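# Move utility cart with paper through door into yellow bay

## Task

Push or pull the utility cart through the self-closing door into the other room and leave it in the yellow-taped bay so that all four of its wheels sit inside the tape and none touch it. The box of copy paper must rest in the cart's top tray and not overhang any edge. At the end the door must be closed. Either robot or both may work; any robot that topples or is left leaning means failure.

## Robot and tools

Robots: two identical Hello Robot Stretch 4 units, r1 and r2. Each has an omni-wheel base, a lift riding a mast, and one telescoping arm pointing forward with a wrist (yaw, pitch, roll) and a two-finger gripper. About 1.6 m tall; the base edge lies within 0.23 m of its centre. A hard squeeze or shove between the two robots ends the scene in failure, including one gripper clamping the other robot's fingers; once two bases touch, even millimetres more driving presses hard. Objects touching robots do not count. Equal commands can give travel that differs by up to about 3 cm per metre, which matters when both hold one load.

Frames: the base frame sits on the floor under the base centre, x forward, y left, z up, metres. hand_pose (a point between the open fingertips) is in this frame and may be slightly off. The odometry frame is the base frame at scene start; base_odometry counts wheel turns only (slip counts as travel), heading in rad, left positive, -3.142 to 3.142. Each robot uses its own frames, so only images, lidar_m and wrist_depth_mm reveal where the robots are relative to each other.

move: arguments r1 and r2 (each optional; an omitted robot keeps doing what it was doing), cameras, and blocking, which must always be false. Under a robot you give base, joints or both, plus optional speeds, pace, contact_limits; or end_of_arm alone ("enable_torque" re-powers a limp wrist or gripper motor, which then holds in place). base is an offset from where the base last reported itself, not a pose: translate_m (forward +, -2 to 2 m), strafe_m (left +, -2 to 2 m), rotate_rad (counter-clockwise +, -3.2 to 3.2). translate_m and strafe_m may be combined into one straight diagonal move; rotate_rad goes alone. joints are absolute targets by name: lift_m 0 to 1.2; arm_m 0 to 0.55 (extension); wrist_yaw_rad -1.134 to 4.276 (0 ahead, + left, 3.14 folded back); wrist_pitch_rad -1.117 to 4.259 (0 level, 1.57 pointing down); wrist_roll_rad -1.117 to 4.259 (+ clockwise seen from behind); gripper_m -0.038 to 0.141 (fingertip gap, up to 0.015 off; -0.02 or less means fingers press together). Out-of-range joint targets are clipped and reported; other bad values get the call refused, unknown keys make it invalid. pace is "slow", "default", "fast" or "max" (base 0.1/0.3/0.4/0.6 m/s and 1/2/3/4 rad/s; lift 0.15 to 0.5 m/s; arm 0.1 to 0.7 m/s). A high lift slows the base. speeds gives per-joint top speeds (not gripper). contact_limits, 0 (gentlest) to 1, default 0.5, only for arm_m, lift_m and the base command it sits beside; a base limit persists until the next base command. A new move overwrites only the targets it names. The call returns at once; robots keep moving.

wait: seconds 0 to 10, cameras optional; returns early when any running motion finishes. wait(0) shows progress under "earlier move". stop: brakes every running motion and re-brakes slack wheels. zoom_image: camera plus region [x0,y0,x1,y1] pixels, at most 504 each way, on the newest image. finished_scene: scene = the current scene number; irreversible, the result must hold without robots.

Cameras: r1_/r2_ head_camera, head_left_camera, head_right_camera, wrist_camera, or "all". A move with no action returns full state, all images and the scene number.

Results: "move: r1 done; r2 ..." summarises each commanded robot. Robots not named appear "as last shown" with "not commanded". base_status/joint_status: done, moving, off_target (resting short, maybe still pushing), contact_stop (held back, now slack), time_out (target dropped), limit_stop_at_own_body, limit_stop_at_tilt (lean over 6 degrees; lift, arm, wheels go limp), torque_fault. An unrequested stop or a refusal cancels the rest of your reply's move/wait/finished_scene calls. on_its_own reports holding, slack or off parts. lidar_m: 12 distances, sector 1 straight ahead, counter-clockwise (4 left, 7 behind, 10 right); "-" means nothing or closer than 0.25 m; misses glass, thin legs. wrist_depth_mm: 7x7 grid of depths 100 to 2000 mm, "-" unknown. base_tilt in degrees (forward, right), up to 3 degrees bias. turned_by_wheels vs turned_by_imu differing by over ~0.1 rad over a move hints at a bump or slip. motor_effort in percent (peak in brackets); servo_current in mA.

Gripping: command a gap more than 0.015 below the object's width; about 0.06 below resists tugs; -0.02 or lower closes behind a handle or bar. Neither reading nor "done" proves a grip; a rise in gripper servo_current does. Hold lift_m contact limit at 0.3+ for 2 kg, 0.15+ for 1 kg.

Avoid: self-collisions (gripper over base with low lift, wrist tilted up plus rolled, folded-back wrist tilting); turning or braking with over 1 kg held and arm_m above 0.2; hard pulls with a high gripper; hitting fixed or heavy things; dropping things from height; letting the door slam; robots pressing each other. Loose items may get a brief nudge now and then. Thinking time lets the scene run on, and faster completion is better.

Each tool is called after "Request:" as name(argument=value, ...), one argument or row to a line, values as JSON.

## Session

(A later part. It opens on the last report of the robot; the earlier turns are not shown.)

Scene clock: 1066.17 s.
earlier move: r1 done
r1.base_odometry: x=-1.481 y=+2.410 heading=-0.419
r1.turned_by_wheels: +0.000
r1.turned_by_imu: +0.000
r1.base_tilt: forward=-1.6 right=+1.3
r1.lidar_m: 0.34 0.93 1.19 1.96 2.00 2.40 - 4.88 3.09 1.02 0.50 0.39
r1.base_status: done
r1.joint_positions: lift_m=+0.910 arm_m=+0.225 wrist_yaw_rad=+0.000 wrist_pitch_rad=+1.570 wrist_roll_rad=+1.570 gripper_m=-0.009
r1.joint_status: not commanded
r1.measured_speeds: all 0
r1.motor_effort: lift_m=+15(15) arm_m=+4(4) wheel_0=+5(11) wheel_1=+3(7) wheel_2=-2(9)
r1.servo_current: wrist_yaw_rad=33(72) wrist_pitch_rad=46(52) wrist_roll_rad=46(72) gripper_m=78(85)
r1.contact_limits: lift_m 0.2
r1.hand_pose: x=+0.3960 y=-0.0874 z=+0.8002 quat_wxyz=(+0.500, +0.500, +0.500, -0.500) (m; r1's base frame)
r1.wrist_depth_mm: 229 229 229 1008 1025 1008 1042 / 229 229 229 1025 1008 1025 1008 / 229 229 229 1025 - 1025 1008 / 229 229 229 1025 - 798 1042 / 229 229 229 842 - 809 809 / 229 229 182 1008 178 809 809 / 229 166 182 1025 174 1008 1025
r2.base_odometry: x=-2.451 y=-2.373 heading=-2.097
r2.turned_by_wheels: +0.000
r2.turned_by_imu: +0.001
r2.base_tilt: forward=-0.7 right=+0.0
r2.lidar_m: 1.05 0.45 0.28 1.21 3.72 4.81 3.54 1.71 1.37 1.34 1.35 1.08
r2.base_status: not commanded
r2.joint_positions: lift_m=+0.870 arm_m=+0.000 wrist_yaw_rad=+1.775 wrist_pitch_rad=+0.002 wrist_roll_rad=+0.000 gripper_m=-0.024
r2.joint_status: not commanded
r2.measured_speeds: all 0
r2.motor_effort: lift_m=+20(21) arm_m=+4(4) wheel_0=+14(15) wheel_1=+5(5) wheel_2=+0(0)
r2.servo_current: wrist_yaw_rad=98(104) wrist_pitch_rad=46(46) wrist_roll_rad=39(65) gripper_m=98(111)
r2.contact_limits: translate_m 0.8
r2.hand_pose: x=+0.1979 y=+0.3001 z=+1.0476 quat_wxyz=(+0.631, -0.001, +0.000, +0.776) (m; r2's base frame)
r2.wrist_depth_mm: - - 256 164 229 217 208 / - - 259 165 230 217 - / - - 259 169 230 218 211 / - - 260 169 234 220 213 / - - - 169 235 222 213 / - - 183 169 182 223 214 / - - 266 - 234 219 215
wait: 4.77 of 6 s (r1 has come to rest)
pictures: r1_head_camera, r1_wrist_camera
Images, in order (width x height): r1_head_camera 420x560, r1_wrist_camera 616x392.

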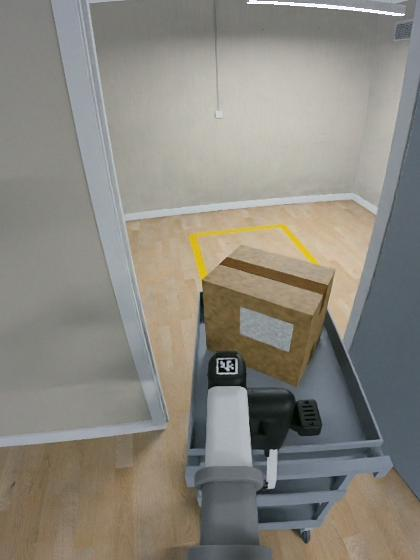

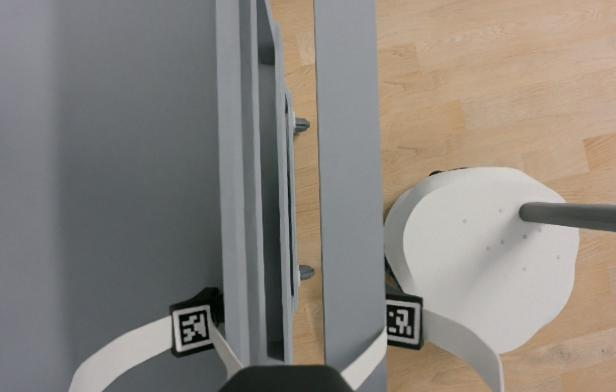

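Request:
move(
  blocking=false,
  r1={"base":{"strafe_m":0.12},"pace":"slow"},
)

Request:
wait(
  seconds=3,
)

Request:
move(
  blocking=false,
  r1={"base":{"rotate_rad":-0.15},"pace":"slow"},
)

Request:
wait(
  seconds=3,
  cameras=["r1_head_camera","r1_wrist_camera","r1_head_left_camera","r1_head_right_camera"],
)

Scene clock: 1087.00 s.
move: r1 moving
r1.base_odometry: x=-1.475 y=+2.423 heading=-0.419
r1.turned_by_wheels: -0.001
r1.turned_by_imu: -0.001
r1.base_tilt: forward=-1.6 right=+1.3
r1.lidar_m: 0.33 0.97 1.20 1.95 1.97 2.39 - 4.86 3.11 1.00 0.51 0.39
r1.base_status: strafe_m moving
r1.joint_positions: lift_m=+0.910 arm_m=+0.225 wrist_yaw_rad=+0.000 wrist_pitch_rad=+1.570 wrist_roll_rad=+1.570 gripper_m=-0.009
r1.joint_status: not commanded
r1.measured_speeds: translate_m=+0.000 strafe_m=+0.057 rotate_rad=-0.003 lift_m=+0.000 arm_m=+0.000 wrist_yaw_rad=+0.000 wrist_pitch_rad=-0.004 wrist_roll_rad=+0.000
r1.motor_effort: lift_m=+15(15) arm_m=+4(4) wheel_0=-10(10) wheel_1=+8(8) wheel_2=-1(3)
r1.servo_current: wrist_yaw_rad=46(65) wrist_pitch_rad=52(52) wrist_roll_rad=39(59) gripper_m=78(78)
r1.contact_limits: lift_m 0.2
r1.hand_pose: x=+0.3962 y=-0.0874 z=+0.8002 quat_wxyz=(+0.500, +0.500, +0.500, -0.500) (m; r1's base frame)
r1.wrist_depth_mm: 229 230 229 1025 1025 1008 1008 / 229 230 229 1025 - 1008 1008 / 230 229 229 891 - 1008 1025 / 229 229 229 866 - 820 1025 / 229 229 229 842 - 809 809 / 229 229 184 1025 178 798 820 / 229 173 230 1025 174 1042 1008
r2: as last shown
r2.turned_by_imu: +0.000
r2.lidar_m: 1.07 0.47 0.31 1.20 3.74 4.85 3.58 1.71 1.36 1.35 1.33 1.08
r2.motor_effort: lift_m=+20(20) arm_m=+4(4) wheel_0=+15(15) wheel_1=+5(5) wheel_2=+0(0)
r2.servo_current: wrist_yaw_rad=91(91) wrist_pitch_rad=39(46) wrist_roll_rad=46(59) gripper_m=98(111)
r2.contact_limits: translate_m 0.8
r2.wrist_depth_mm: - - 256 164 229 217 208 / - - 257 164 230 218 - / - - 258 169 231 220 211 / - - 262 169 231 220 212 / - - - 169 234 222 213 / - - 183 169 181 223 214 / - - 267 - 234 219 215
pictures: none

Scene clock: 1088.83 s.
earlier move: r1 done
r1.base_odometry: x=-1.432 y=+2.519 heading=-0.419
r1.turned_by_wheels: +0.000
r1.turned_by_imu: +0.000
r1.base_tilt: forward=-1.5 right=+1.3
r1.lidar_m: 0.36 0.96 1.12 1.86 1.87 2.27 - 4.90 3.20 1.12 0.45 0.37
r1.base_status: done
r1.joint_positions: lift_m=+0.910 arm_m=+0.225 wrist_yaw_rad=+0.000 wrist_pitch_rad=+1.565 wrist_roll_rad=+1.572 gripper_m=-0.009
r1.joint_status: not commanded
r1.measured_speeds: all 0
r1.motor_effort: lift_m=+15(15) arm_m=+1(4) wheel_0=-8(14) wheel_1=+0(8) wheel_2=-2(3)
r1.servo_current: wrist_yaw_rad=46(65) wrist_pitch_rad=52(52) wrist_roll_rad=52(65) gripper_m=78(85)
r1.contact_limits: lift_m 0.2
r1.hand_pose: x=+0.3975 y=-0.0874 z=+0.8002 quat_wxyz=(+0.501, +0.502, +0.498, -0.499) (m; r1's base frame)
r1.wrist_depth_mm: 231 230 230 1025 - 1025 1025 / 230 230 229 1008 - 1008 1025 / 230 229 229 1008 - 1008 1008 / 230 230 229 1008 - 809 798 / 230 229 229 1008 - 809 820 / 230 230 178 1008 179 798 809 / 230 171 213 1008 1025 809 1008
r2.base_odometry: x=-2.451 y=-2.373 heading=-2.097
r2.turned_by_wheels: +0.000
r2.turned_by_imu: +0.000
r2.base_tilt: forward=-0.7 right=+0.1
r2.lidar_m: 1.07 0.47 0.29 1.31 3.71 4.82 3.56 1.73 1.34 1.34 1.36 1.08
r2.base_status: not commanded
r2.joint_positions: lift_m=+0.870 arm_m=+0.000 wrist_yaw_rad=+1.775 wrist_pitch_rad=+0.002 wrist_roll_rad=+0.000 gripper_m=-0.024
r2.joint_status: not commanded
r2.measured_speeds: all 0
r2.motor_effort: lift_m=+20(21) arm_m=+4(4) wheel_0=+14(15) wheel_1=+5(5) wheel_2=+0(1)
r2.servo_current: wrist_yaw_rad=85(98) wrist_pitch_rad=39(46) wrist_roll_rad=46(65) gripper_m=104(117)
r2.contact_limits: translate_m 0.8
r2.hand_pose: x=+0.1979 y=+0.3001 z=+1.0476 quat_wxyz=(+0.631, -0.001, +0.000, +0.776) (m; r2's base frame)
r2.wrist_depth_mm: - - 256 164 229 216 209 / - - 259 164 230 218 - / - - 259 169 231 220 211 / - - 260 169 232 220 211 / - - - 169 234 221 213 / - - 183 169 181 223 213 / - - 266 - 235 219 215
wait: 1.83 of 3 s (r1 has come to rest)
pictures: none

Scene clock: 1089.33 s.
move: r1 moving
r1.base_odometry: x=-1.432 y=+2.519 heading=-0.531
r1.turned_by_wheels: -0.112
r1.turned_by_imu: -0.112
r1.base_tilt: forward=-1.6 right=+1.2
r1.lidar_m: 0.33 0.95 1.11 1.81 1.84 2.11 3.59 4.84 3.44 1.28 1.08 0.40
r1.base_status: rotate_rad moving
r1.joint_positions: lift_m=+0.910 arm_m=+0.225 wrist_yaw_rad=+0.000 wrist_pitch_rad=+1.565 wrist_roll_rad=+1.572 gripper_m=-0.009
r1.joint_status: not commanded
r1.measured_speeds: translate_m=+0.001 strafe_m=+0.000 rotate_rad=-0.286 lift_m=+0.000 arm_m=+0.000 wrist_yaw_rad=+0.000 wrist_pitch_rad=-0.015 wrist_roll_rad=+0.000
r1.motor_effort: lift_m=+15(15) arm_m=+3(3) wheel_0=+4(9) wheel_1=+3(7) wheel_2=+3(8)
r1.servo_current: wrist_yaw_rad=52(52) wrist_pitch_rad=46(52) wrist_roll_rad=39(52) gripper_m=72(78)
r1.contact_limits: lift_m 0.2
r1.hand_pose: x=+0.3977 y=-0.0874 z=+0.8002 quat_wxyz=(+0.501, +0.502, +0.498, -0.499) (m; r1's base frame)
r1.wrist_depth_mm: 230 229 228 1042 1025 1025 1008 / 232 229 229 788 1042 1008 1008 / 229 229 229 809 1025 1008 991 / 229 229 229 798 866 788 1008 / 229 229 229 820 798 809 798 / 229 230 182 1025 177 798 798 / 229 163 180 484 991 1008 1008
r2: as last shown
r2.base_tilt: forward=-0.7 right=+0.0
r2.lidar_m: 1.06 0.46 0.30 1.31 3.75 4.81 3.54 1.70 1.38 1.34 1.34 1.06
r2.motor_effort: lift_m=+20(20) arm_m=+3(4) wheel_0=+15(15) wheel_1=+4(5) wheel_2=+0(0)
r2.servo_current: wrist_yaw_rad=85(98) wrist_pitch_rad=46(46) wrist_roll_rad=46(52) gripper_m=104(104)
r2.contact_limits: translate_m 0.8
r2.wrist_depth_mm: - - 256 164 229 216 208 / - - 257 165 230 218 - / - - 259 169 231 220 211 / - - 260 169 233 220 212 / - - - 169 235 222 213 / - - 182 169 181 223 214 / - - 267 - 236 218 214
pictures: none

Scene clock: 1089.90 s.
earlier move: r1 done
r1.base_odometry: x=-1.432 y=+2.519 heading=-0.569
r1.turned_by_wheels: -0.037
r1.turned_by_imu: -0.038
r1.base_tilt: forward=-1.6 right=+1.2
r1.lidar_m: 0.33 0.95 1.05 1.71 1.85 2.06 3.36 4.84 3.52 1.28 1.07 0.41
r1.base_status: done
r1.joint_positions: lift_m=+0.910 arm_m=+0.225 wrist_yaw_rad=+0.000 wrist_pitch_rad=+1.564 wrist_roll_rad=+1.570 gripper_m=-0.009
r1.joint_status: not commanded
r1.measured_speeds: all 0
r1.motor_effort: lift_m=+15(15) arm_m=+2(3) wheel_0=+4(9) wheel_1=+3(7) wheel_2=+3(8)
r1.servo_current: wrist_yaw_rad=59(72) wrist_pitch_rad=52(52) wrist_roll_rad=52(59) gripper_m=72(78)
r1.contact_limits: lift_m 0.2
r1.hand_pose: x=+0.3979 y=-0.0874 z=+0.8002 quat_wxyz=(+0.502, +0.502, +0.498, -0.498) (m; r1's base frame)
r1.wrist_depth_mm: 229 228 229 1008 991 1025 1008 / 229 228 200 1008 1025 1008 976 / 229 228 196 - 1025 1008 1008 / 230 229 219 - 866 798 991 / 229 228 213 - 809 788 798 / 229 229 183 1025 178 798 809 / 230 164 180 473 991 1025 1008
r2.base_odometry: x=-2.451 y=-2.373 heading=-2.097
r2.turned_by_wheels: +0.000
r2.turned_by_imu: +0.000
r2.base_tilt: forward=-0.7 right=+0.1
r2.lidar_m: 1.05 0.45 0.30 1.30 3.74 4.81 3.58 1.72 1.37 1.35 1.33 1.06
r2.base_status: not commanded
r2.joint_positions: lift_m=+0.870 arm_m=+0.000 wrist_yaw_rad=+1.775 wrist_pitch_rad=+0.002 wrist_roll_rad=+0.000 gripper_m=-0.024
r2.joint_status: not commanded
r2.measured_speeds: all 0
r2.motor_effort: lift_m=+20(20) arm_m=+4(4) wheel_0=+15(15) wheel_1=+5(5) wheel_2=+0(0)
r2.servo_current: wrist_yaw_rad=91(98) wrist_pitch_rad=39(46) wrist_roll_rad=39(59) gripper_m=98(111)
r2.contact_limits: translate_m 0.8
r2.hand_pose: x=+0.1979 y=+0.3001 z=+1.0476 quat_wxyz=(+0.631, -0.001, +0.000, +0.776) (m; r2's base frame)
r2.wrist_depth_mm: - - 255 164 229 216 208 / - - 257 165 229 219 - / - - 260 168 231 220 211 / - - 260 169 233 220 212 / - - - 169 234 221 213 / - - 182 169 181 222 213 / - - 267 - 234 219 215
wait: 0.57 of 3 s (r1 has come to rest)
pictures: r1_head_camera, r1_head_left_camera, r1_head_right_camera, r1_wrist_camera
Images, in order (width x height): r1_head_camera 420x560, r1_head_left_camera 420x672, r1_head_right_camera 420x672, r1_wrist_camera 616x392.

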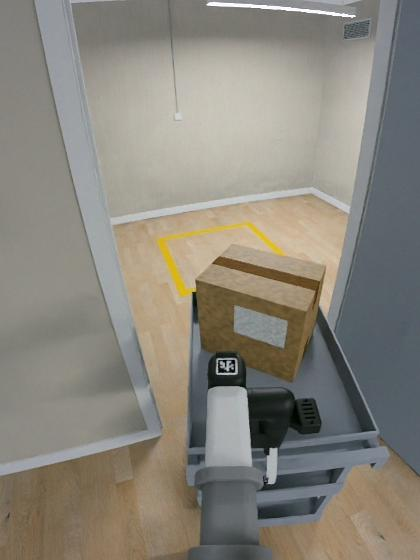

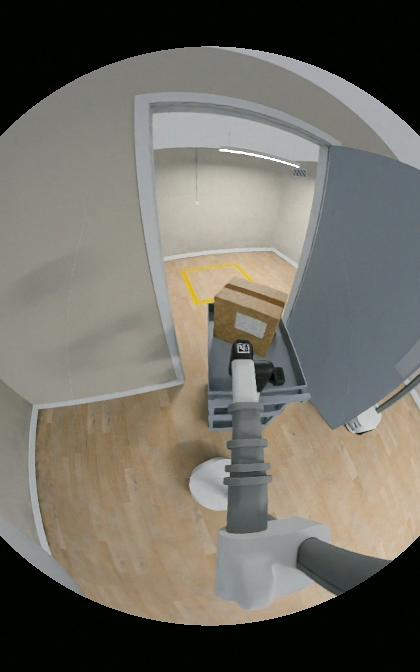

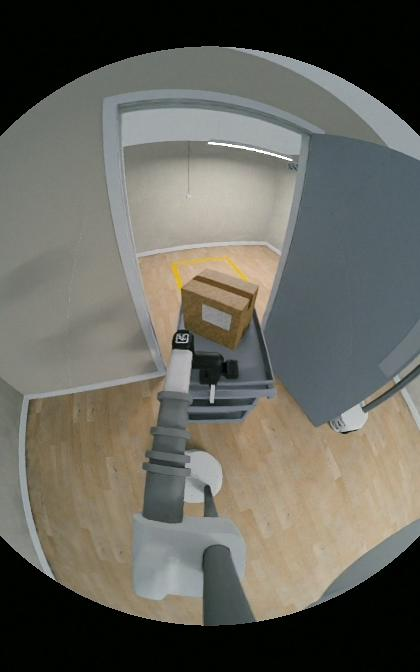

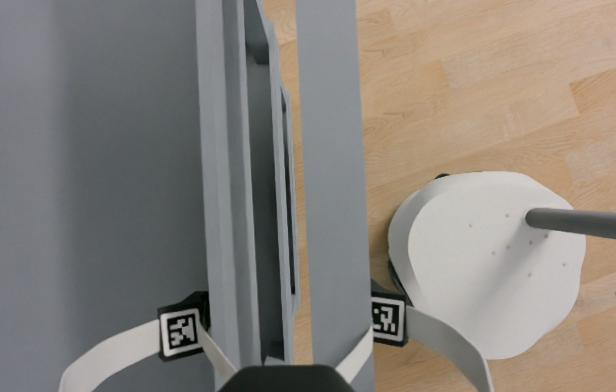

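Request:
move(
  blocking=false,
  r1={"base":{"translate_m":0.45},"pace":"slow"},
)

Request:
wait(
  seconds=6,
  cameras=["r1_head_camera","r1_wrist_camera","r1_head_left_camera"],
)

Scene clock: 1094.87 s.
move: r1 moving
r1.base_odometry: x=-1.422 y=+2.513 heading=-0.568
r1.turned_by_wheels: +0.000
r1.turned_by_imu: +0.000
r1.base_tilt: forward=-1.6 right=+1.3
r1.lidar_m: 0.32 0.93 1.03 1.67 1.85 2.09 3.37 4.84 3.51 1.32 1.08 0.40
r1.base_status: translate_m moving
r1.joint_positions: lift_m=+0.910 arm_m=+0.225 wrist_yaw_rad=+0.000 wrist_pitch_rad=+1.567 wrist_roll_rad=+1.570 gripper_m=-0.009
r1.joint_status: not commanded
r1.measured_speeds: translate_m=+0.048 strafe_m=+0.000 rotate_rad=-0.001 lift_m=+0.000 arm_m=+0.000 wrist_yaw_rad=+0.000 wrist_pitch_rad=+0.028 wrist_roll_rad=-0.002
r1.motor_effort: lift_m=+15(15) arm_m=-1(1) wheel_0=+8(9) wheel_1=+5(6) wheel_2=-7(7)
r1.servo_current: wrist_yaw_rad=59(65) wrist_pitch_rad=46(52) wrist_roll_rad=59(59) gripper_m=72(78)
r1.contact_limits: lift_m 0.2
r1.hand_pose: x=+0.3969 y=-0.0874 z=+0.8002 quat_wxyz=(+0.501, +0.501, +0.499, -0.499) (m; r1's base frame)
r1.wrist_depth_mm: 229 228 229 1008 1025 1025 1025 / 229 229 196 1025 1025 1008 1025 / 228 229 188 - 1025 1025 1008 / 229 228 217 1025 831 809 1025 / 229 229 229 798 798 798 809 / 229 229 181 - 177 809 809 / 229 162 181 530 178 1042 1025
r2: as last shown
r2.base_tilt: forward=-0.7 right=+0.0
r2.lidar_m: 1.05 0.48 0.29 1.30 3.74 4.81 3.55 1.71 1.34 1.33 1.34 1.06
r2.motor_effort: lift_m=+20(20) arm_m=+4(4) wheel_0=+14(15) wheel_1=+5(5) wheel_2=+0(0)
r2.servo_current: wrist_yaw_rad=85(91) wrist_pitch_rad=39(46) wrist_roll_rad=46(52) gripper_m=104(111)
r2.contact_limits: translate_m 0.8
r2.wrist_depth_mm: - - 256 164 229 216 208 / - - 258 164 229 218 - / - - 259 168 230 220 211 / - - 260 169 233 220 211 / - - - 169 234 221 214 / - - 183 170 182 222 215 / - - 266 - 234 218 216
pictures: none

Scene clock: 1100.13 s.
earlier move: r1 done
r1.base_odometry: x=-1.053 y=+2.278 heading=-0.568
r1.turned_by_wheels: +0.000
r1.turned_by_imu: +0.002
r1.base_tilt: forward=-1.6 right=+1.3
r1.lidar_m: 0.32 0.54 0.61 0.98 1.99 2.23 3.65 5.24 3.34 0.91 0.86 0.40
r1.base_status: done
r1.joint_positions: lift_m=+0.910 arm_m=+0.225 wrist_yaw_rad=+0.000 wrist_pitch_rad=+1.572 wrist_roll_rad=+1.569 gripper_m=-0.009
r1.joint_status: not commanded
r1.measured_speeds: all 0
r1.motor_effort: lift_m=+15(15) arm_m=-4(4) wheel_0=+7(14) wheel_1=+3(8) wheel_2=+1(10)
r1.servo_current: wrist_yaw_rad=26(78) wrist_pitch_rad=46(52) wrist_roll_rad=33(78) gripper_m=72(85)
r1.contact_limits: lift_m 0.2
r1.hand_pose: x=+0.3956 y=-0.0874 z=+0.8002 quat_wxyz=(+0.500, +0.499, +0.501, -0.500) (m; r1's base frame)
r1.wrist_depth_mm: 229 228 225 - 1008 1008 1008 / 229 228 190 - 1008 1008 1008 / 229 229 197 - 1025 1025 1008 / 229 229 222 798 842 809 1008 / 229 229 229 549 798 809 820 / 229 229 182 508 177 798 842 / 229 159 181 480 - 1025 1008
r2.base_odometry: x=-2.451 y=-2.373 heading=-2.097
r2.turned_by_wheels: +0.000
r2.turned_by_imu: +0.001
r2.base_tilt: forward=-0.7 right=+0.0
r2.lidar_m: 1.04 0.46 0.29 3.41 3.74 4.83 3.57 1.71 1.36 1.34 1.34 1.07
r2.base_status: not commanded
r2.joint_positions: lift_m=+0.870 arm_m=+0.000 wrist_yaw_rad=+1.775 wrist_pitch_rad=+0.002 wrist_roll_rad=+0.000 gripper_m=-0.024
r2.joint_status: not commanded
r2.measured_speeds: all 0
r2.motor_effort: lift_m=+20(21) arm_m=+4(5) wheel_0=+15(15) wheel_1=+5(5) wheel_2=+0(0)
r2.servo_current: wrist_yaw_rad=85(104) wrist_pitch_rad=39(52) wrist_roll_rad=33(65) gripper_m=104(111)
r2.contact_limits: translate_m 0.8
r2.hand_pose: x=+0.1979 y=+0.3001 z=+1.0476 quat_wxyz=(+0.631, -0.001, +0.000, +0.776) (m; r2's base frame)
r2.wrist_depth_mm: - - 255 164 228 216 208 / - - 258 165 230 217 - / - - 259 169 231 220 211 / - - 260 169 233 220 212 / - - - 169 234 221 213 / - - 182 169 182 223 213 / - - 266 - 235 218 215
wait: 5.27 of 6 s (r1 has come to rest)
pictures: r1_head_camera, r1_head_left_camera, r1_wrist_camera
Images, in order (width x height): r1_head_camera 420x560, r1_head_left_camera 420x672, r1_wrist_camera 616x392.

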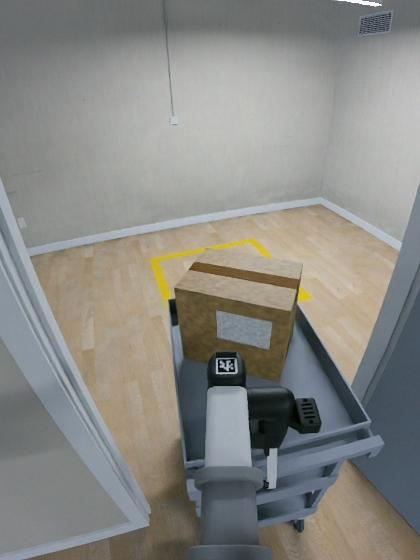

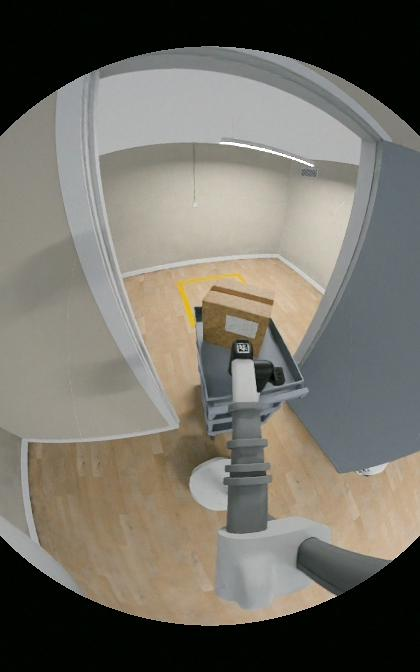

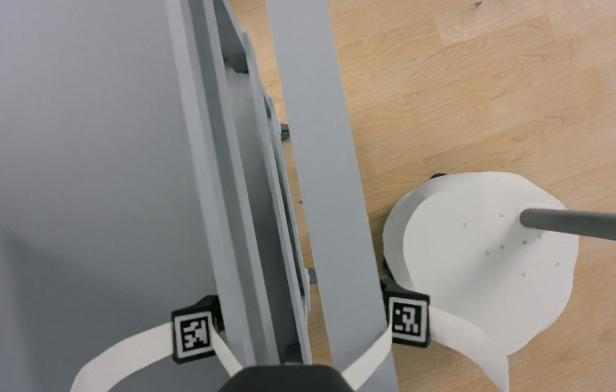

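Request:
move(
  blocking=false,
  r1={"base":{"strafe_m":-0.12},"pace":"slow"},
)

Request:
wait(
  seconds=3,
)

Request:
move(
  blocking=false,
  r1={"base":{"rotate_rad":0.3},"pace":"slow"},
)

Request:
wait(
  seconds=3,
  cameras=["r1_head_camera","r1_wrist_camera","r1_head_left_camera","r1_head_right_camera"],
)

Scene clock: 1126.57 s.
move: r1 moving
r1.base_odometry: x=-1.061 y=+2.265 heading=-0.567
r1.turned_by_wheels: +0.001
r1.turned_by_imu: +0.000
r1.base_tilt: forward=-1.6 right=+1.2
r1.lidar_m: 0.29 0.57 0.60 0.98 2.03 2.24 3.58 5.27 3.30 0.88 0.83 0.37
r1.base_status: strafe_m moving
r1.joint_positions: lift_m=+0.910 arm_m=+0.225 wrist_yaw_rad=+0.000 wrist_pitch_rad=+1.571 wrist_roll_rad=+1.569 gripper_m=-0.009
r1.joint_status: not commanded
r1.measured_speeds: translate_m=+0.001 strafe_m=-0.056 rotate_rad=-0.002 lift_m=+0.000 arm_m=+0.000 wrist_yaw_rad=+0.000 wrist_pitch_rad=+0.000 wrist_roll_rad=+0.000
r1.motor_effort: lift_m=+15(15) arm_m=-3(4) wheel_0=+12(14) wheel_1=-5(6) wheel_2=+3(3)
r1.servo_current: wrist_yaw_rad=52(52) wrist_pitch_rad=39(46) wrist_roll_rad=78(78) gripper_m=78(78)
r1.contact_limits: lift_m 0.2
r1.hand_pose: x=+0.3958 y=-0.0874 z=+0.8002 quat_wxyz=(+0.500, +0.499, +0.501, -0.500) (m; r1's base frame)
r1.wrist_depth_mm: 228 229 355 - 1025 1025 1025 / 229 229 189 - 1008 1025 1025 / 229 229 198 - 1025 1025 1008 / 229 229 201 - 854 809 1008 / 229 229 229 - 809 809 809 / 229 229 184 - 177 809 831 / 229 166 182 229 - 1008 1025
r2: as last shown
r2.turned_by_imu: +0.000
r2.lidar_m: 1.05 0.47 0.30 3.40 3.73 4.81 3.54 1.68 1.37 1.34 1.36 1.08
r2.motor_effort: lift_m=+20(21) arm_m=+4(4) wheel_0=+14(15) wheel_1=+5(5) wheel_2=+0(0)
r2.servo_current: wrist_yaw_rad=78(98) wrist_pitch_rad=39(46) wrist_roll_rad=52(59) gripper_m=104(104)
r2.contact_limits: translate_m 0.8
r2.wrist_depth_mm: - - 256 164 229 216 209 / - - 257 164 229 218 - / - - 259 169 231 220 211 / - - 260 169 233 220 211 / - - - 169 235 221 213 / - - 182 170 181 222 213 / - - 267 - 235 220 214
pictures: none

Scene clock: 1128.40 s.
earlier move: r1 done
r1.base_odometry: x=-1.117 y=+2.176 heading=-0.567
r1.turned_by_wheels: +0.000
r1.turned_by_imu: +0.000
r1.base_tilt: forward=-1.6 right=+1.3
r1.lidar_m: 0.30 0.39 0.63 1.03 2.12 2.37 3.79 5.21 3.21 0.81 0.76 0.43
r1.base_status: done
r1.joint_positions: lift_m=+0.910 arm_m=+0.225 wrist_yaw_rad=+0.003 wrist_pitch_rad=+1.567 wrist_roll_rad=+1.566 gripper_m=-0.009
r1.joint_status: not commanded
r1.measured_speeds: all 0
r1.motor_effort: lift_m=+15(15) arm_m=-4(4) wheel_0=+6(14) wheel_1=-2(6) wheel_2=+5(6)
r1.servo_current: wrist_yaw_rad=52(65) wrist_pitch_rad=39(52) wrist_roll_rad=59(78) gripper_m=72(78)
r1.contact_limits: lift_m 0.2
r1.hand_pose: x=+0.3972 y=-0.0874 z=+0.8002 quat_wxyz=(+0.503, +0.499, +0.501, -0.497) (m; r1's base frame)
r1.wrist_depth_mm: 229 206 - 1008 1008 1008 1025 / 229 207 236 - 1025 1025 1025 / 229 229 208 - 1042 1008 1008 / 230 229 194 - 1025 798 1008 / 230 229 180 - 809 788 809 / 229 230 186 - 178 798 788 / 230 170 177 216 - 1008 1025
r2.base_odometry: x=-2.451 y=-2.373 heading=-2.097
r2.turned_by_wheels: +0.000
r2.turned_by_imu: +0.000
r2.base_tilt: forward=-0.7 right=+0.1
r2.lidar_m: 1.05 0.44 0.28 3.40 3.74 4.82 3.54 1.71 1.34 1.35 1.35 1.08
r2.base_status: not commanded
r2.joint_positions: lift_m=+0.870 arm_m=+0.000 wrist_yaw_rad=+1.775 wrist_pitch_rad=+0.002 wrist_roll_rad=+0.000 gripper_m=-0.024
r2.joint_status: not commanded
r2.measured_speeds: all 0
r2.motor_effort: lift_m=+20(21) arm_m=+4(4) wheel_0=+14(15) wheel_1=+4(5) wheel_2=+0(0)
r2.servo_current: wrist_yaw_rad=91(104) wrist_pitch_rad=39(46) wrist_roll_rad=33(78) gripper_m=104(111)
r2.contact_limits: translate_m 0.8
r2.hand_pose: x=+0.1979 y=+0.3001 z=+1.0476 quat_wxyz=(+0.631, -0.001, +0.000, +0.776) (m; r2's base frame)
r2.wrist_depth_mm: - - 256 165 229 216 208 / - - 257 165 230 218 - / - - 259 169 230 220 211 / - - 260 169 234 220 212 / - - - 169 235 221 213 / - - 183 169 181 222 214 / - - 266 - 235 219 215
wait: 1.83 of 3 s (r1 has come to rest)
pictures: none

Scene clock: 1128.90 s.
move: r1 moving
r1.base_odometry: x=-1.117 y=+2.176 heading=-0.442
r1.turned_by_wheels: +0.125
r1.turned_by_imu: +0.125
r1.base_tilt: forward=-1.6 right=+1.3
r1.lidar_m: 0.29 0.65 0.70 1.31 2.12 2.55 - 4.92 1.20 0.77 0.75 0.41
r1.base_status: rotate_rad moving
r1.joint_positions: lift_m=+0.910 arm_m=+0.225 wrist_yaw_rad=+0.003 wrist_pitch_rad=+1.568 wrist_roll_rad=+1.566 gripper_m=-0.009
r1.joint_status: not commanded
r1.measured_speeds: translate_m=-0.003 strafe_m=-0.001 rotate_rad=+0.485 lift_m=+0.000 arm_m=+0.000 wrist_yaw_rad=+0.000 wrist_pitch_rad=+0.002 wrist_roll_rad=+0.000
r1.motor_effort: lift_m=+15(15) arm_m=-3(4) wheel_0=-6(8) wheel_1=-5(6) wheel_2=-8(8)
r1.servo_current: wrist_yaw_rad=65(65) wrist_pitch_rad=33(46) wrist_roll_rad=72(72) gripper_m=72(78)
r1.contact_limits: lift_m 0.2
r1.hand_pose: x=+0.3969 y=-0.0874 z=+0.8002 quat_wxyz=(+0.503, +0.499, +0.501, -0.497) (m; r1's base frame)
r1.wrist_depth_mm: 226 227 247 - 1008 1008 1042 / 226 226 221 - 1025 1025 1025 / 226 227 202 - 1025 1025 1025 / 226 227 196 - 917 809 1008 / 226 227 211 - 798 809 820 / 227 227 180 - 177 820 1025 / 226 162 197 480 168 1008 1025
r2: as last shown
r2.base_tilt: forward=-0.7 right=+0.0
r2.lidar_m: 1.05 0.47 0.29 3.37 3.74 4.83 3.59 1.69 1.36 1.36 1.34 1.09
r2.motor_effort: lift_m=+20(21) arm_m=+4(4) wheel_0=+15(15) wheel_1=+4(5) wheel_2=+0(0)
r2.servo_current: wrist_yaw_rad=91(98) wrist_pitch_rad=46(46) wrist_roll_rad=39(59) gripper_m=98(117)
r2.contact_limits: translate_m 0.8
r2.wrist_depth_mm: - - 257 164 229 216 208 / - - 258 165 230 218 - / - - 259 169 231 220 211 / - - 260 170 233 220 212 / - - - 169 235 221 213 / - - 182 169 181 222 214 / - - 266 - 236 219 215
pictures: none

Scene clock: 1129.80 s.
earlier move: r1 done
r1.base_odometry: x=-1.117 y=+2.176 heading=-0.268
r1.turned_by_wheels: +0.174
r1.turned_by_imu: +0.175
r1.base_tilt: forward=-1.6 right=+1.3
r1.lidar_m: 0.35 0.63 0.80 1.94 2.20 2.90 - 3.88 0.90 0.77 0.46 0.38
r1.base_status: done
r1.joint_positions: lift_m=+0.910 arm_m=+0.225 wrist_yaw_rad=+0.001 wrist_pitch_rad=+1.568 wrist_roll_rad=+1.571 gripper_m=-0.009
r1.joint_status: not commanded
r1.measured_speeds: all 0
r1.motor_effort: lift_m=+15(15) arm_m=+4(4) wheel_0=-7(8) wheel_1=-3(6) wheel_2=-3(8)
r1.servo_current: wrist_yaw_rad=59(65) wrist_pitch_rad=39(46) wrist_roll_rad=59(72) gripper_m=78(78)
r1.contact_limits: lift_m 0.2
r1.hand_pose: x=+0.3967 y=-0.0874 z=+0.8002 quat_wxyz=(+0.501, +0.501, +0.499, -0.499) (m; r1's base frame)
r1.wrist_depth_mm: 229 229 229 1025 - 1008 1025 / 228 229 229 1008 - 1025 1008 / 229 229 229 788 - 1008 1008 / 229 229 229 1025 - 798 798 / 229 229 229 891 - 809 809 / 229 229 182 1025 178 798 820 / 229 168 229 1025 1025 1008 1008
r2.base_odometry: x=-2.451 y=-2.373 heading=-2.097
r2.turned_by_wheels: +0.000
r2.turned_by_imu: +0.000
r2.base_tilt: forward=-0.7 right=+0.0
r2.lidar_m: 1.05 0.47 0.29 3.41 3.74 4.81 3.55 1.71 1.35 1.34 1.33 1.05
r2.base_status: not commanded
r2.joint_positions: lift_m=+0.870 arm_m=+0.000 wrist_yaw_rad=+1.775 wrist_pitch_rad=+0.002 wrist_roll_rad=+0.000 gripper_m=-0.024
r2.joint_status: not commanded
r2.measured_speeds: all 0
r2.motor_effort: lift_m=+20(21) arm_m=+4(4) wheel_0=+15(15) wheel_1=+5(5) wheel_2=+0(0)
r2.servo_current: wrist_yaw_rad=78(98) wrist_pitch_rad=39(46) wrist_roll_rad=46(59) gripper_m=104(117)
r2.contact_limits: translate_m 0.8
r2.hand_pose: x=+0.1979 y=+0.3001 z=+1.0476 quat_wxyz=(+0.631, -0.001, +0.000, +0.776) (m; r2's base frame)
r2.wrist_depth_mm: - - 256 164 229 216 209 / - - 257 165 229 218 - / - - 260 169 231 220 211 / - - 260 169 233 220 213 / - - - 169 235 222 213 / - - 183 170 181 222 213 / - - 266 - 236 219 216
wait: 0.90 of 3 s (r1 has come to rest)
pictures: r1_head_camera, r1_head_left_camera, r1_head_right_camera, r1_wrist_camera
Images, in order (width x height): r1_head_camera 420x560, r1_head_left_camera 420x672, r1_head_right_camera 420x672, r1_wrist_camera 616x392.

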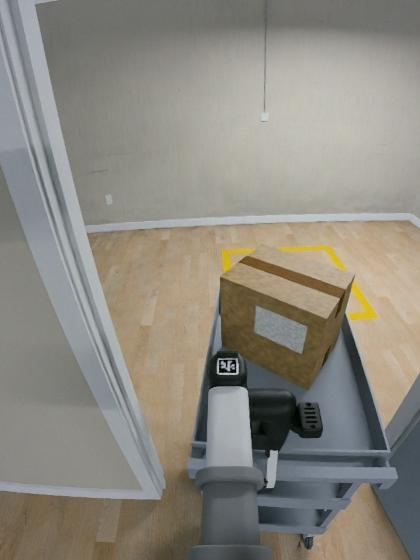

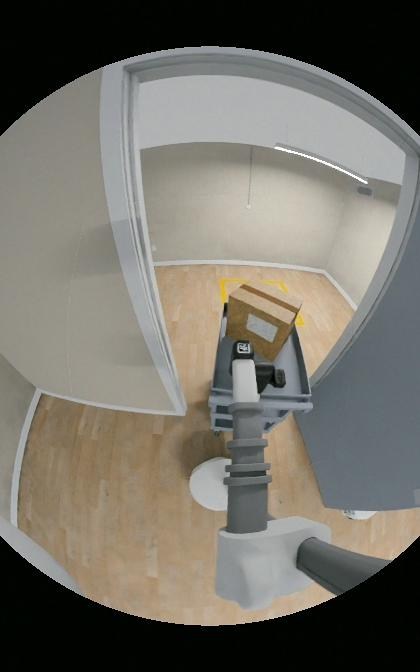

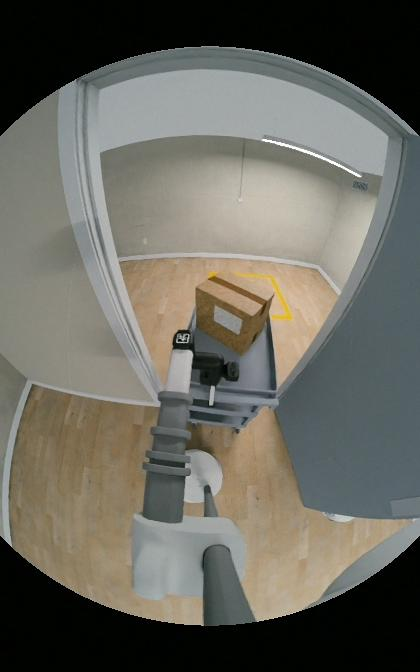

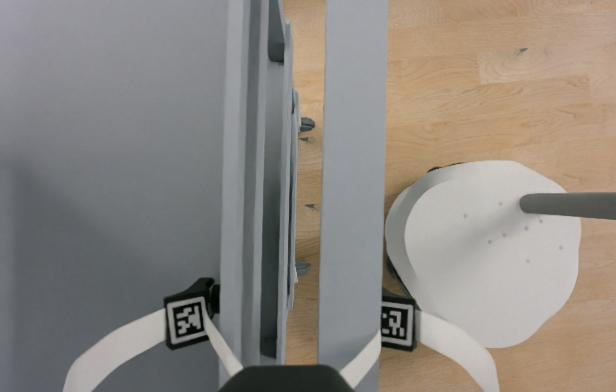

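Request:
move(
  blocking=false,
  r1={"base":{"rotate_rad":0.33},"joints":{"wrist_roll_rad":2.0},"speeds":{"wrist_roll_rad":0.4},"pace":"slow"},
)

Request:
wait(
  seconds=3,
  cameras=["r1_head_camera","r1_wrist_camera","r1_head_right_camera"],
)

Request:
wait(
  seconds=1,
  cameras=["r1_head_camera","r1_wrist_camera"],
)

Scene clock: 1154.70 s.
move: r1 moving
r1.base_odometry: x=-1.117 y=+2.176 heading=-0.142
r1.turned_by_wheels: +0.126
r1.turned_by_imu: +0.125
r1.base_tilt: forward=-1.6 right=+1.3
r1.lidar_m: 0.37 0.61 0.92 2.10 2.28 3.32 - 3.44 0.84 0.75 0.40 0.37
r1.base_status: rotate_rad moving
r1.joint_positions: lift_m=+0.910 arm_m=+0.225 wrist_yaw_rad=+0.001 wrist_pitch_rad=+1.568 wrist_roll_rad=+1.738 gripper_m=-0.009
r1.joint_status: wrist_roll_rad moving
r1.measured_speeds: translate_m=-0.002 strafe_m=-0.001 rotate_rad=+0.488 lift_m=+0.000 arm_m=+0.000 wrist_yaw_rad=+0.000 wrist_pitch_rad=+0.000 wrist_roll_rad=+0.400
r1.motor_effort: lift_m=+15(15) arm_m=+4(4) wheel_0=-13(13) wheel_1=-9(9) wheel_2=-9(9)
r1.servo_current: wrist_yaw_rad=52(72) wrist_pitch_rad=39(52) wrist_roll_rad=65(65) gripper_m=65(78)
r1.contact_limits: lift_m 0.2
r1.hand_pose: x=+0.3967 y=-0.0874 z=+0.8002 quat_wxyz=(+0.457, +0.541, +0.456, -0.539) (m; r1's base frame)
r1.wrist_depth_mm: 230 229 229 991 - 1025 1025 / 230 230 229 1025 - 1008 1025 / 229 229 229 1025 - 820 1025 / 230 229 229 1025 - 809 809 / 229 229 229 1008 - 798 809 / 229 229 179 1008 177 798 1025 / 229 229 229 991 1008 1008 1008
r2: as last shown
r2.lidar_m: 1.04 0.47 0.30 3.40 3.71 4.82 3.54 1.71 1.36 1.34 1.35 1.07
r2.motor_effort: lift_m=+20(20) arm_m=+4(4) wheel_0=+14(15) wheel_1=+5(5) wheel_2=+0(0)
r2.servo_current: wrist_yaw_rad=78(98) wrist_pitch_rad=46(46) wrist_roll_rad=52(52) gripper_m=111(111)
r2.contact_limits: translate_m 0.8
r2.wrist_depth_mm: - - 255 164 229 216 208 / - - 257 165 230 218 - / - - 259 169 231 219 211 / - - 260 169 233 220 212 / - - - 169 235 222 213 / - - 182 169 181 222 214 / - - 265 - 235 219 216
pictures: none

Scene clock: 1155.73 s.
earlier move: r1 done
r1.base_odometry: x=-1.117 y=+2.176 heading=+0.061
r1.turned_by_wheels: +0.203
r1.turned_by_imu: +0.204
r1.base_tilt: forward=-1.6 right=+1.3
r1.lidar_m: 0.41 0.70 1.20 2.11 2.50 4.45 - 1.30 0.79 0.76 0.33 0.32
r1.base_status: done
r1.joint_positions: lift_m=+0.910 arm_m=+0.225 wrist_yaw_rad=+0.001 wrist_pitch_rad=+1.564 wrist_roll_rad=+2.000 gripper_m=-0.009
r1.joint_status: all done
r1.measured_speeds: all 0
r1.motor_effort: lift_m=+15(15) arm_m=+1(4) wheel_0=-5(13) wheel_1=-3(9) wheel_2=-3(10)
r1.servo_current: wrist_yaw_rad=39(72) wrist_pitch_rad=46(52) wrist_roll_rad=65(65) gripper_m=72(78)
r1.contact_limits: lift_m 0.2
r1.hand_pose: x=+0.3979 y=-0.0874 z=+0.8002 quat_wxyz=(+0.384, +0.597, +0.381, -0.593) (m; r1's base frame)
r1.wrist_depth_mm: 229 228 228 480 - 1008 1025 / 229 229 229 1042 - 820 707 / 229 229 229 1025 - 788 809 / 229 229 229 1025 - 798 809 / 229 229 229 1008 - 798 1008 / 230 229 183 1008 177 1008 1025 / 231 170 176 1025 1025 1008 1025
r2.base_odometry: x=-2.451 y=-2.373 heading=-2.097
r2.turned_by_wheels: +0.000
r2.turned_by_imu: +0.000
r2.base_tilt: forward=-0.8 right=+0.1
r2.lidar_m: 1.06 0.47 0.29 3.39 3.75 4.80 3.54 1.69 1.35 1.35 1.34 1.08
r2.base_status: not commanded
r2.joint_positions: lift_m=+0.870 arm_m=+0.000 wrist_yaw_rad=+1.775 wrist_pitch_rad=+0.002 wrist_roll_rad=+0.000 gripper_m=-0.024
r2.joint_status: not commanded
r2.measured_speeds: all 0
r2.motor_effort: lift_m=+20(21) arm_m=+4(4) wheel_0=+15(15) wheel_1=+5(5) wheel_2=+0(0)
r2.servo_current: wrist_yaw_rad=78(98) wrist_pitch_rad=39(46) wrist_roll_rad=52(59) gripper_m=104(111)
r2.contact_limits: translate_m 0.8
r2.hand_pose: x=+0.1979 y=+0.3001 z=+1.0476 quat_wxyz=(+0.631, -0.001, +0.000, +0.776) (m; r2's base frame)
r2.wrist_depth_mm: - - 256 164 229 216 208 / - - 258 164 230 217 - / - - 259 168 231 219 211 / - - 260 169 233 220 212 / - - - 169 235 221 213 / - - 183 170 181 222 215 / - - 265 - 235 220 215
wait: 1.03 of 3 s (r1 has come to rest)
pictures: r1_head_camera, r1_head_right_camera, r1_wrist_camera
Images, in order (width x height): r1_head_camera 420x560, r1_head_right_camera 420x672, r1_wrist_camera 616x392.

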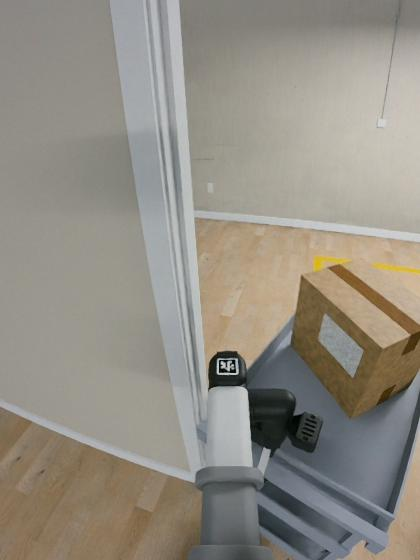

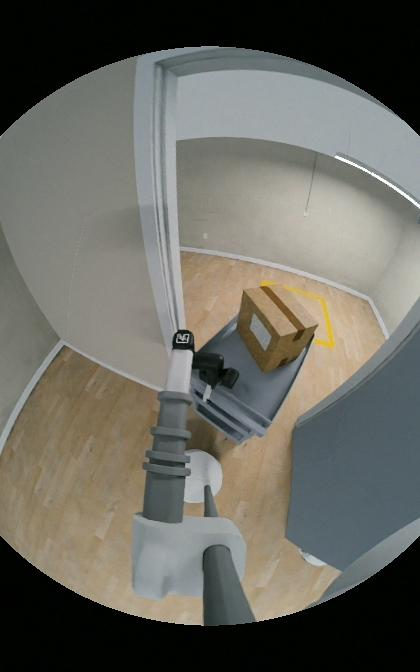

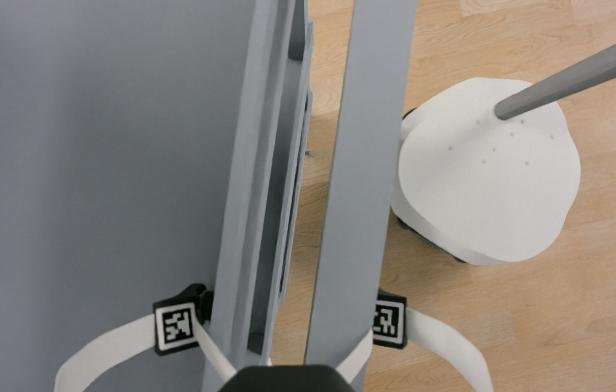

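Scene clock: 1156.73 s.
r1.base_odometry: x=-1.117 y=+2.176 heading=+0.061
r1.turned_by_wheels: +0.000
r1.turned_by_imu: +0.000
r1.base_tilt: forward=-1.6 right=+1.3
r1.lidar_m: 0.41 0.69 1.26 2.13 2.51 4.45 - 1.33 0.77 0.76 0.32 0.31
r1.base_status: done
r1.joint_positions: lift_m=+0.910 arm_m=+0.225 wrist_yaw_rad=+0.001 wrist_pitch_rad=+1.564 wrist_roll_rad=+2.000 gripper_m=-0.009
r1.joint_status: all done
r1.measured_speeds: all 0
r1.motor_effort: lift_m=+15(15) arm_m=+0(4) wheel_0=-6(13) wheel_1=-3(9) wheel_2=-3(10)
r1.servo_current: wrist_yaw_rad=59(72) wrist_pitch_rad=46(52) wrist_roll_rad=52(65) gripper_m=72(78)
r1.contact_limits: lift_m 0.2
r1.hand_pose: x=+0.3979 y=-0.0874 z=+0.8002 quat_wxyz=(+0.384, +0.597, +0.381, -0.593) (m; r1's base frame)
r1.wrist_depth_mm: 229 229 228 477 - 1042 1025 / 229 229 229 1025 - 809 715 / 229 229 228 1008 - 798 798 / 229 229 228 1008 - 788 809 / 229 229 229 1025 - 809 1025 / 229 229 183 1008 177 1008 1008 / 230 170 176 1025 1025 1008 1008
r2.base_odometry: x=-2.451 y=-2.373 heading=-2.097
r2.turned_by_wheels: +0.000
r2.turned_by_imu: +0.000
r2.base_tilt: forward=-0.7 right=+0.0
r2.lidar_m: 1.03 0.44 0.29 3.40 3.72 4.81 3.54 1.72 1.36 1.34 1.36 1.08
r2.base_status: not commanded
r2.joint_positions: lift_m=+0.870 arm_m=+0.000 wrist_yaw_rad=+1.775 wrist_pitch_rad=+0.002 wrist_roll_rad=+0.000 gripper_m=-0.024
r2.joint_status: not commanded
r2.measured_speeds: all 0
r2.motor_effort: lift_m=+20(21) arm_m=+4(4) wheel_0=+14(15) wheel_1=+4(5) wheel_2=+0(0)
r2.servo_current: wrist_yaw_rad=91(98) wrist_pitch_rad=39(46) wrist_roll_rad=52(59) gripper_m=104(111)
r2.contact_limits: translate_m 0.8
r2.hand_pose: x=+0.1979 y=+0.3001 z=+1.0476 quat_wxyz=(+0.631, -0.001, +0.000, +0.776) (m; r2's base frame)
r2.wrist_depth_mm: - - 256 164 229 216 208 / - - 257 164 230 218 - / - - 258 168 231 220 210 / - - 260 169 233 220 212 / - - - 169 234 222 213 / - - 183 170 181 223 214 / - - 266 - 234 219 214
wait: 1.00 s; at rest by 0.27 s
pictures: r1_head_camera, r1_wrist_camera
Images, in order (width x height): r1_head_camera 420x560, r1_wrist_camera 616x392.

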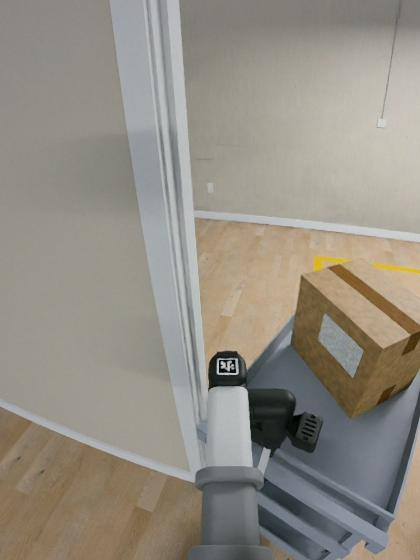

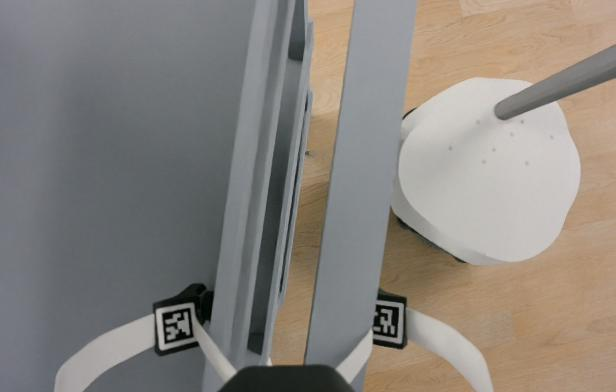

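Request:
move(
  blocking=false,
  r1={"base":{"translate_m":0.245,"strafe_m":-0.172},"pace":"slow"},
)

Request:
wait(
  seconds=5,
  cameras=["r1_head_camera","r1_wrist_camera","r1_head_right_camera"],
)

Scene clock: 1167.43 s.
move: r1 moving
r1.base_odometry: x=-1.106 y=+2.169 heading=+0.061
r1.turned_by_wheels: +0.000
r1.turned_by_imu: +0.000
r1.base_tilt: forward=-1.6 right=+1.3
r1.lidar_m: 0.39 0.67 1.23 2.13 2.51 4.48 - 1.24 0.79 0.76 0.31 0.31
r1.base_status: translate_m moving; strafe_m moving
r1.joint_positions: lift_m=+0.910 arm_m=+0.225 wrist_yaw_rad=+0.000 wrist_pitch_rad=+1.568 wrist_roll_rad=+2.000 gripper_m=-0.009
r1.joint_status: not commanded
r1.measured_speeds: translate_m=+0.043 strafe_m=-0.031 rotate_rad=+0.001 lift_m=+0.000 arm_m=+0.000 wrist_yaw_rad=-0.003 wrist_pitch_rad=+0.021 wrist_roll_rad=+0.000
r1.motor_effort: lift_m=+15(15) arm_m=-3(4) wheel_0=+10(10) wheel_1=-2(4) wheel_2=-6(8)
r1.servo_current: wrist_yaw_rad=46(65) wrist_pitch_rad=46(52) wrist_roll_rad=46(52) gripper_m=72(78)
r1.contact_limits: lift_m 0.2
r1.hand_pose: x=+0.3968 y=-0.0874 z=+0.8002 quat_wxyz=(+0.382, +0.596, +0.381, -0.594) (m; r1's base frame)
r1.wrist_depth_mm: 228 227 228 1025 - 1008 1008 / 228 228 228 1025 - 809 809 / 228 228 228 1025 - 798 809 / 228 229 228 1025 - 809 809 / 229 227 228 1008 - 809 1025 / 229 229 183 1025 178 1008 1008 / 228 169 179 1025 178 1025 1025
r2: as last shown
r2.lidar_m: 1.05 0.45 0.30 3.40 3.71 4.82 3.55 1.70 1.36 1.34 1.35 1.06
r2.motor_effort: lift_m=+20(21) arm_m=+4(4) wheel_0=+15(15) wheel_1=+4(5) wheel_2=+0(0)
r2.servo_current: wrist_yaw_rad=91(98) wrist_pitch_rad=39(46) wrist_roll_rad=59(59) gripper_m=98(111)
r2.contact_limits: translate_m 0.8
r2.wrist_depth_mm: - - 257 164 229 216 208 / - - 257 164 230 217 - / - - 259 169 230 220 211 / - - 262 168 234 220 212 / - - - 169 234 221 213 / - - 183 169 181 222 214 / - - 266 - 234 219 216
pictures: none

Scene clock: 1171.13 s.
earlier move: r1 done
r1.base_odometry: x=-0.862 y=+2.020 heading=+0.061
r1.turned_by_wheels: +0.000
r1.turned_by_imu: +0.000
r1.base_tilt: forward=-1.6 right=+1.3
r1.lidar_m: 0.40 0.48 0.66 2.22 2.60 4.65 - 0.86 0.64 0.61 0.33 0.32
r1.base_status: done
r1.joint_positions: lift_m=+0.910 arm_m=+0.225 wrist_yaw_rad=-0.001 wrist_pitch_rad=+1.569 wrist_roll_rad=+2.000 gripper_m=-0.009
r1.joint_status: not commanded
r1.measured_speeds: all 0
r1.motor_effort: lift_m=+15(15) arm_m=+4(4) wheel_0=+6(14) wheel_1=-2(5) wheel_2=+0(9)
r1.servo_current: wrist_yaw_rad=52(72) wrist_pitch_rad=39(52) wrist_roll_rad=46(85) gripper_m=72(78)
r1.contact_limits: lift_m 0.2
r1.hand_pose: x=+0.3963 y=-0.0874 z=+0.8002 quat_wxyz=(+0.382, +0.596, +0.381, -0.595) (m; r1's base frame)
r1.wrist_depth_mm: 228 229 228 1008 - 1042 1008 / 229 228 229 1025 - 820 809 / 229 229 229 1008 - 809 809 / 229 229 229 1008 - 788 809 / 229 229 229 1025 - 809 1008 / 229 229 185 1008 177 1025 1025 / 229 166 226 1008 176 1025 1008
r2.base_odometry: x=-2.451 y=-2.373 heading=-2.097
r2.turned_by_wheels: +0.000
r2.turned_by_imu: +0.001
r2.base_tilt: forward=-0.7 right=+0.0
r2.lidar_m: 1.06 0.47 0.29 3.39 3.75 4.83 3.55 1.71 1.37 1.34 1.33 1.06
r2.base_status: not commanded
r2.joint_positions: lift_m=+0.870 arm_m=+0.000 wrist_yaw_rad=+1.775 wrist_pitch_rad=+0.002 wrist_roll_rad=+0.000 gripper_m=-0.024
r2.joint_status: not commanded
r2.measured_speeds: all 0
r2.motor_effort: lift_m=+20(21) arm_m=+4(4) wheel_0=+15(15) wheel_1=+4(5) wheel_2=+0(0)
r2.servo_current: wrist_yaw_rad=91(98) wrist_pitch_rad=39(46) wrist_roll_rad=46(59) gripper_m=98(111)
r2.contact_limits: translate_m 0.8
r2.hand_pose: x=+0.1979 y=+0.3001 z=+1.0476 quat_wxyz=(+0.631, -0.001, +0.000, +0.776) (m; r2's base frame)
r2.wrist_depth_mm: - - 256 164 227 216 208 / - - 257 164 229 218 - / - - 258 169 231 220 211 / - - 262 169 232 220 211 / - - - 169 235 221 213 / - - 182 170 181 222 214 / - - 267 - 234 218 215
wait: 3.70 of 5 s (r1 has come to rest)
pictures: r1_head_camera, r1_head_right_camera, r1_wrist_camera
Images, in order (width x height): r1_head_camera 420x560, r1_head_right_camera 420x672, r1_wrist_camera 616x392.

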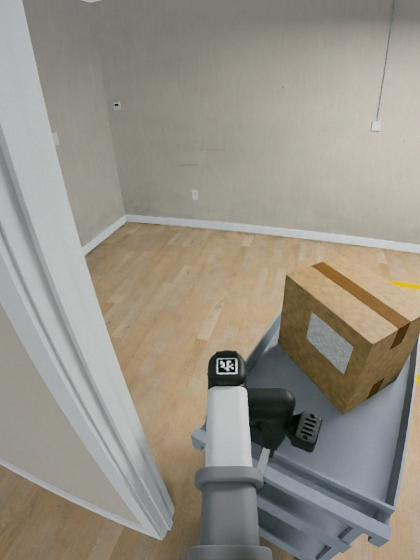

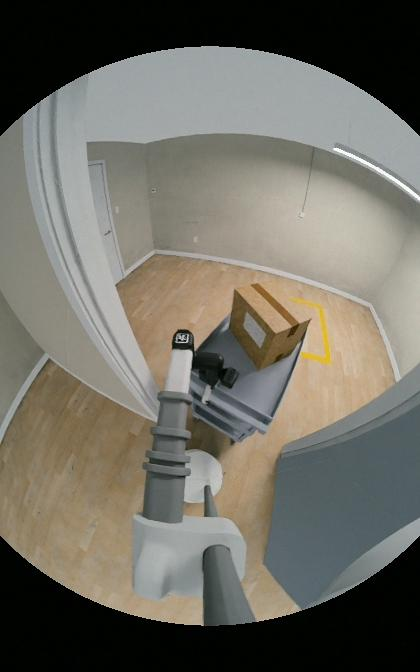

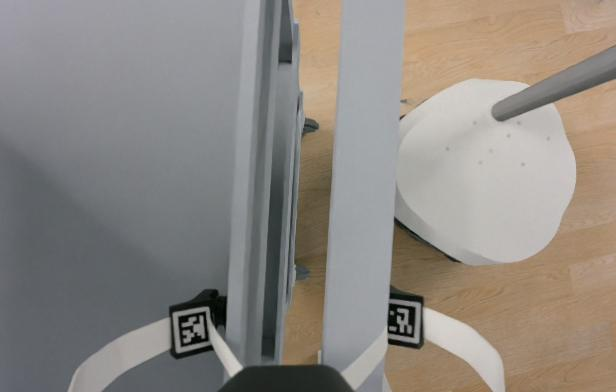

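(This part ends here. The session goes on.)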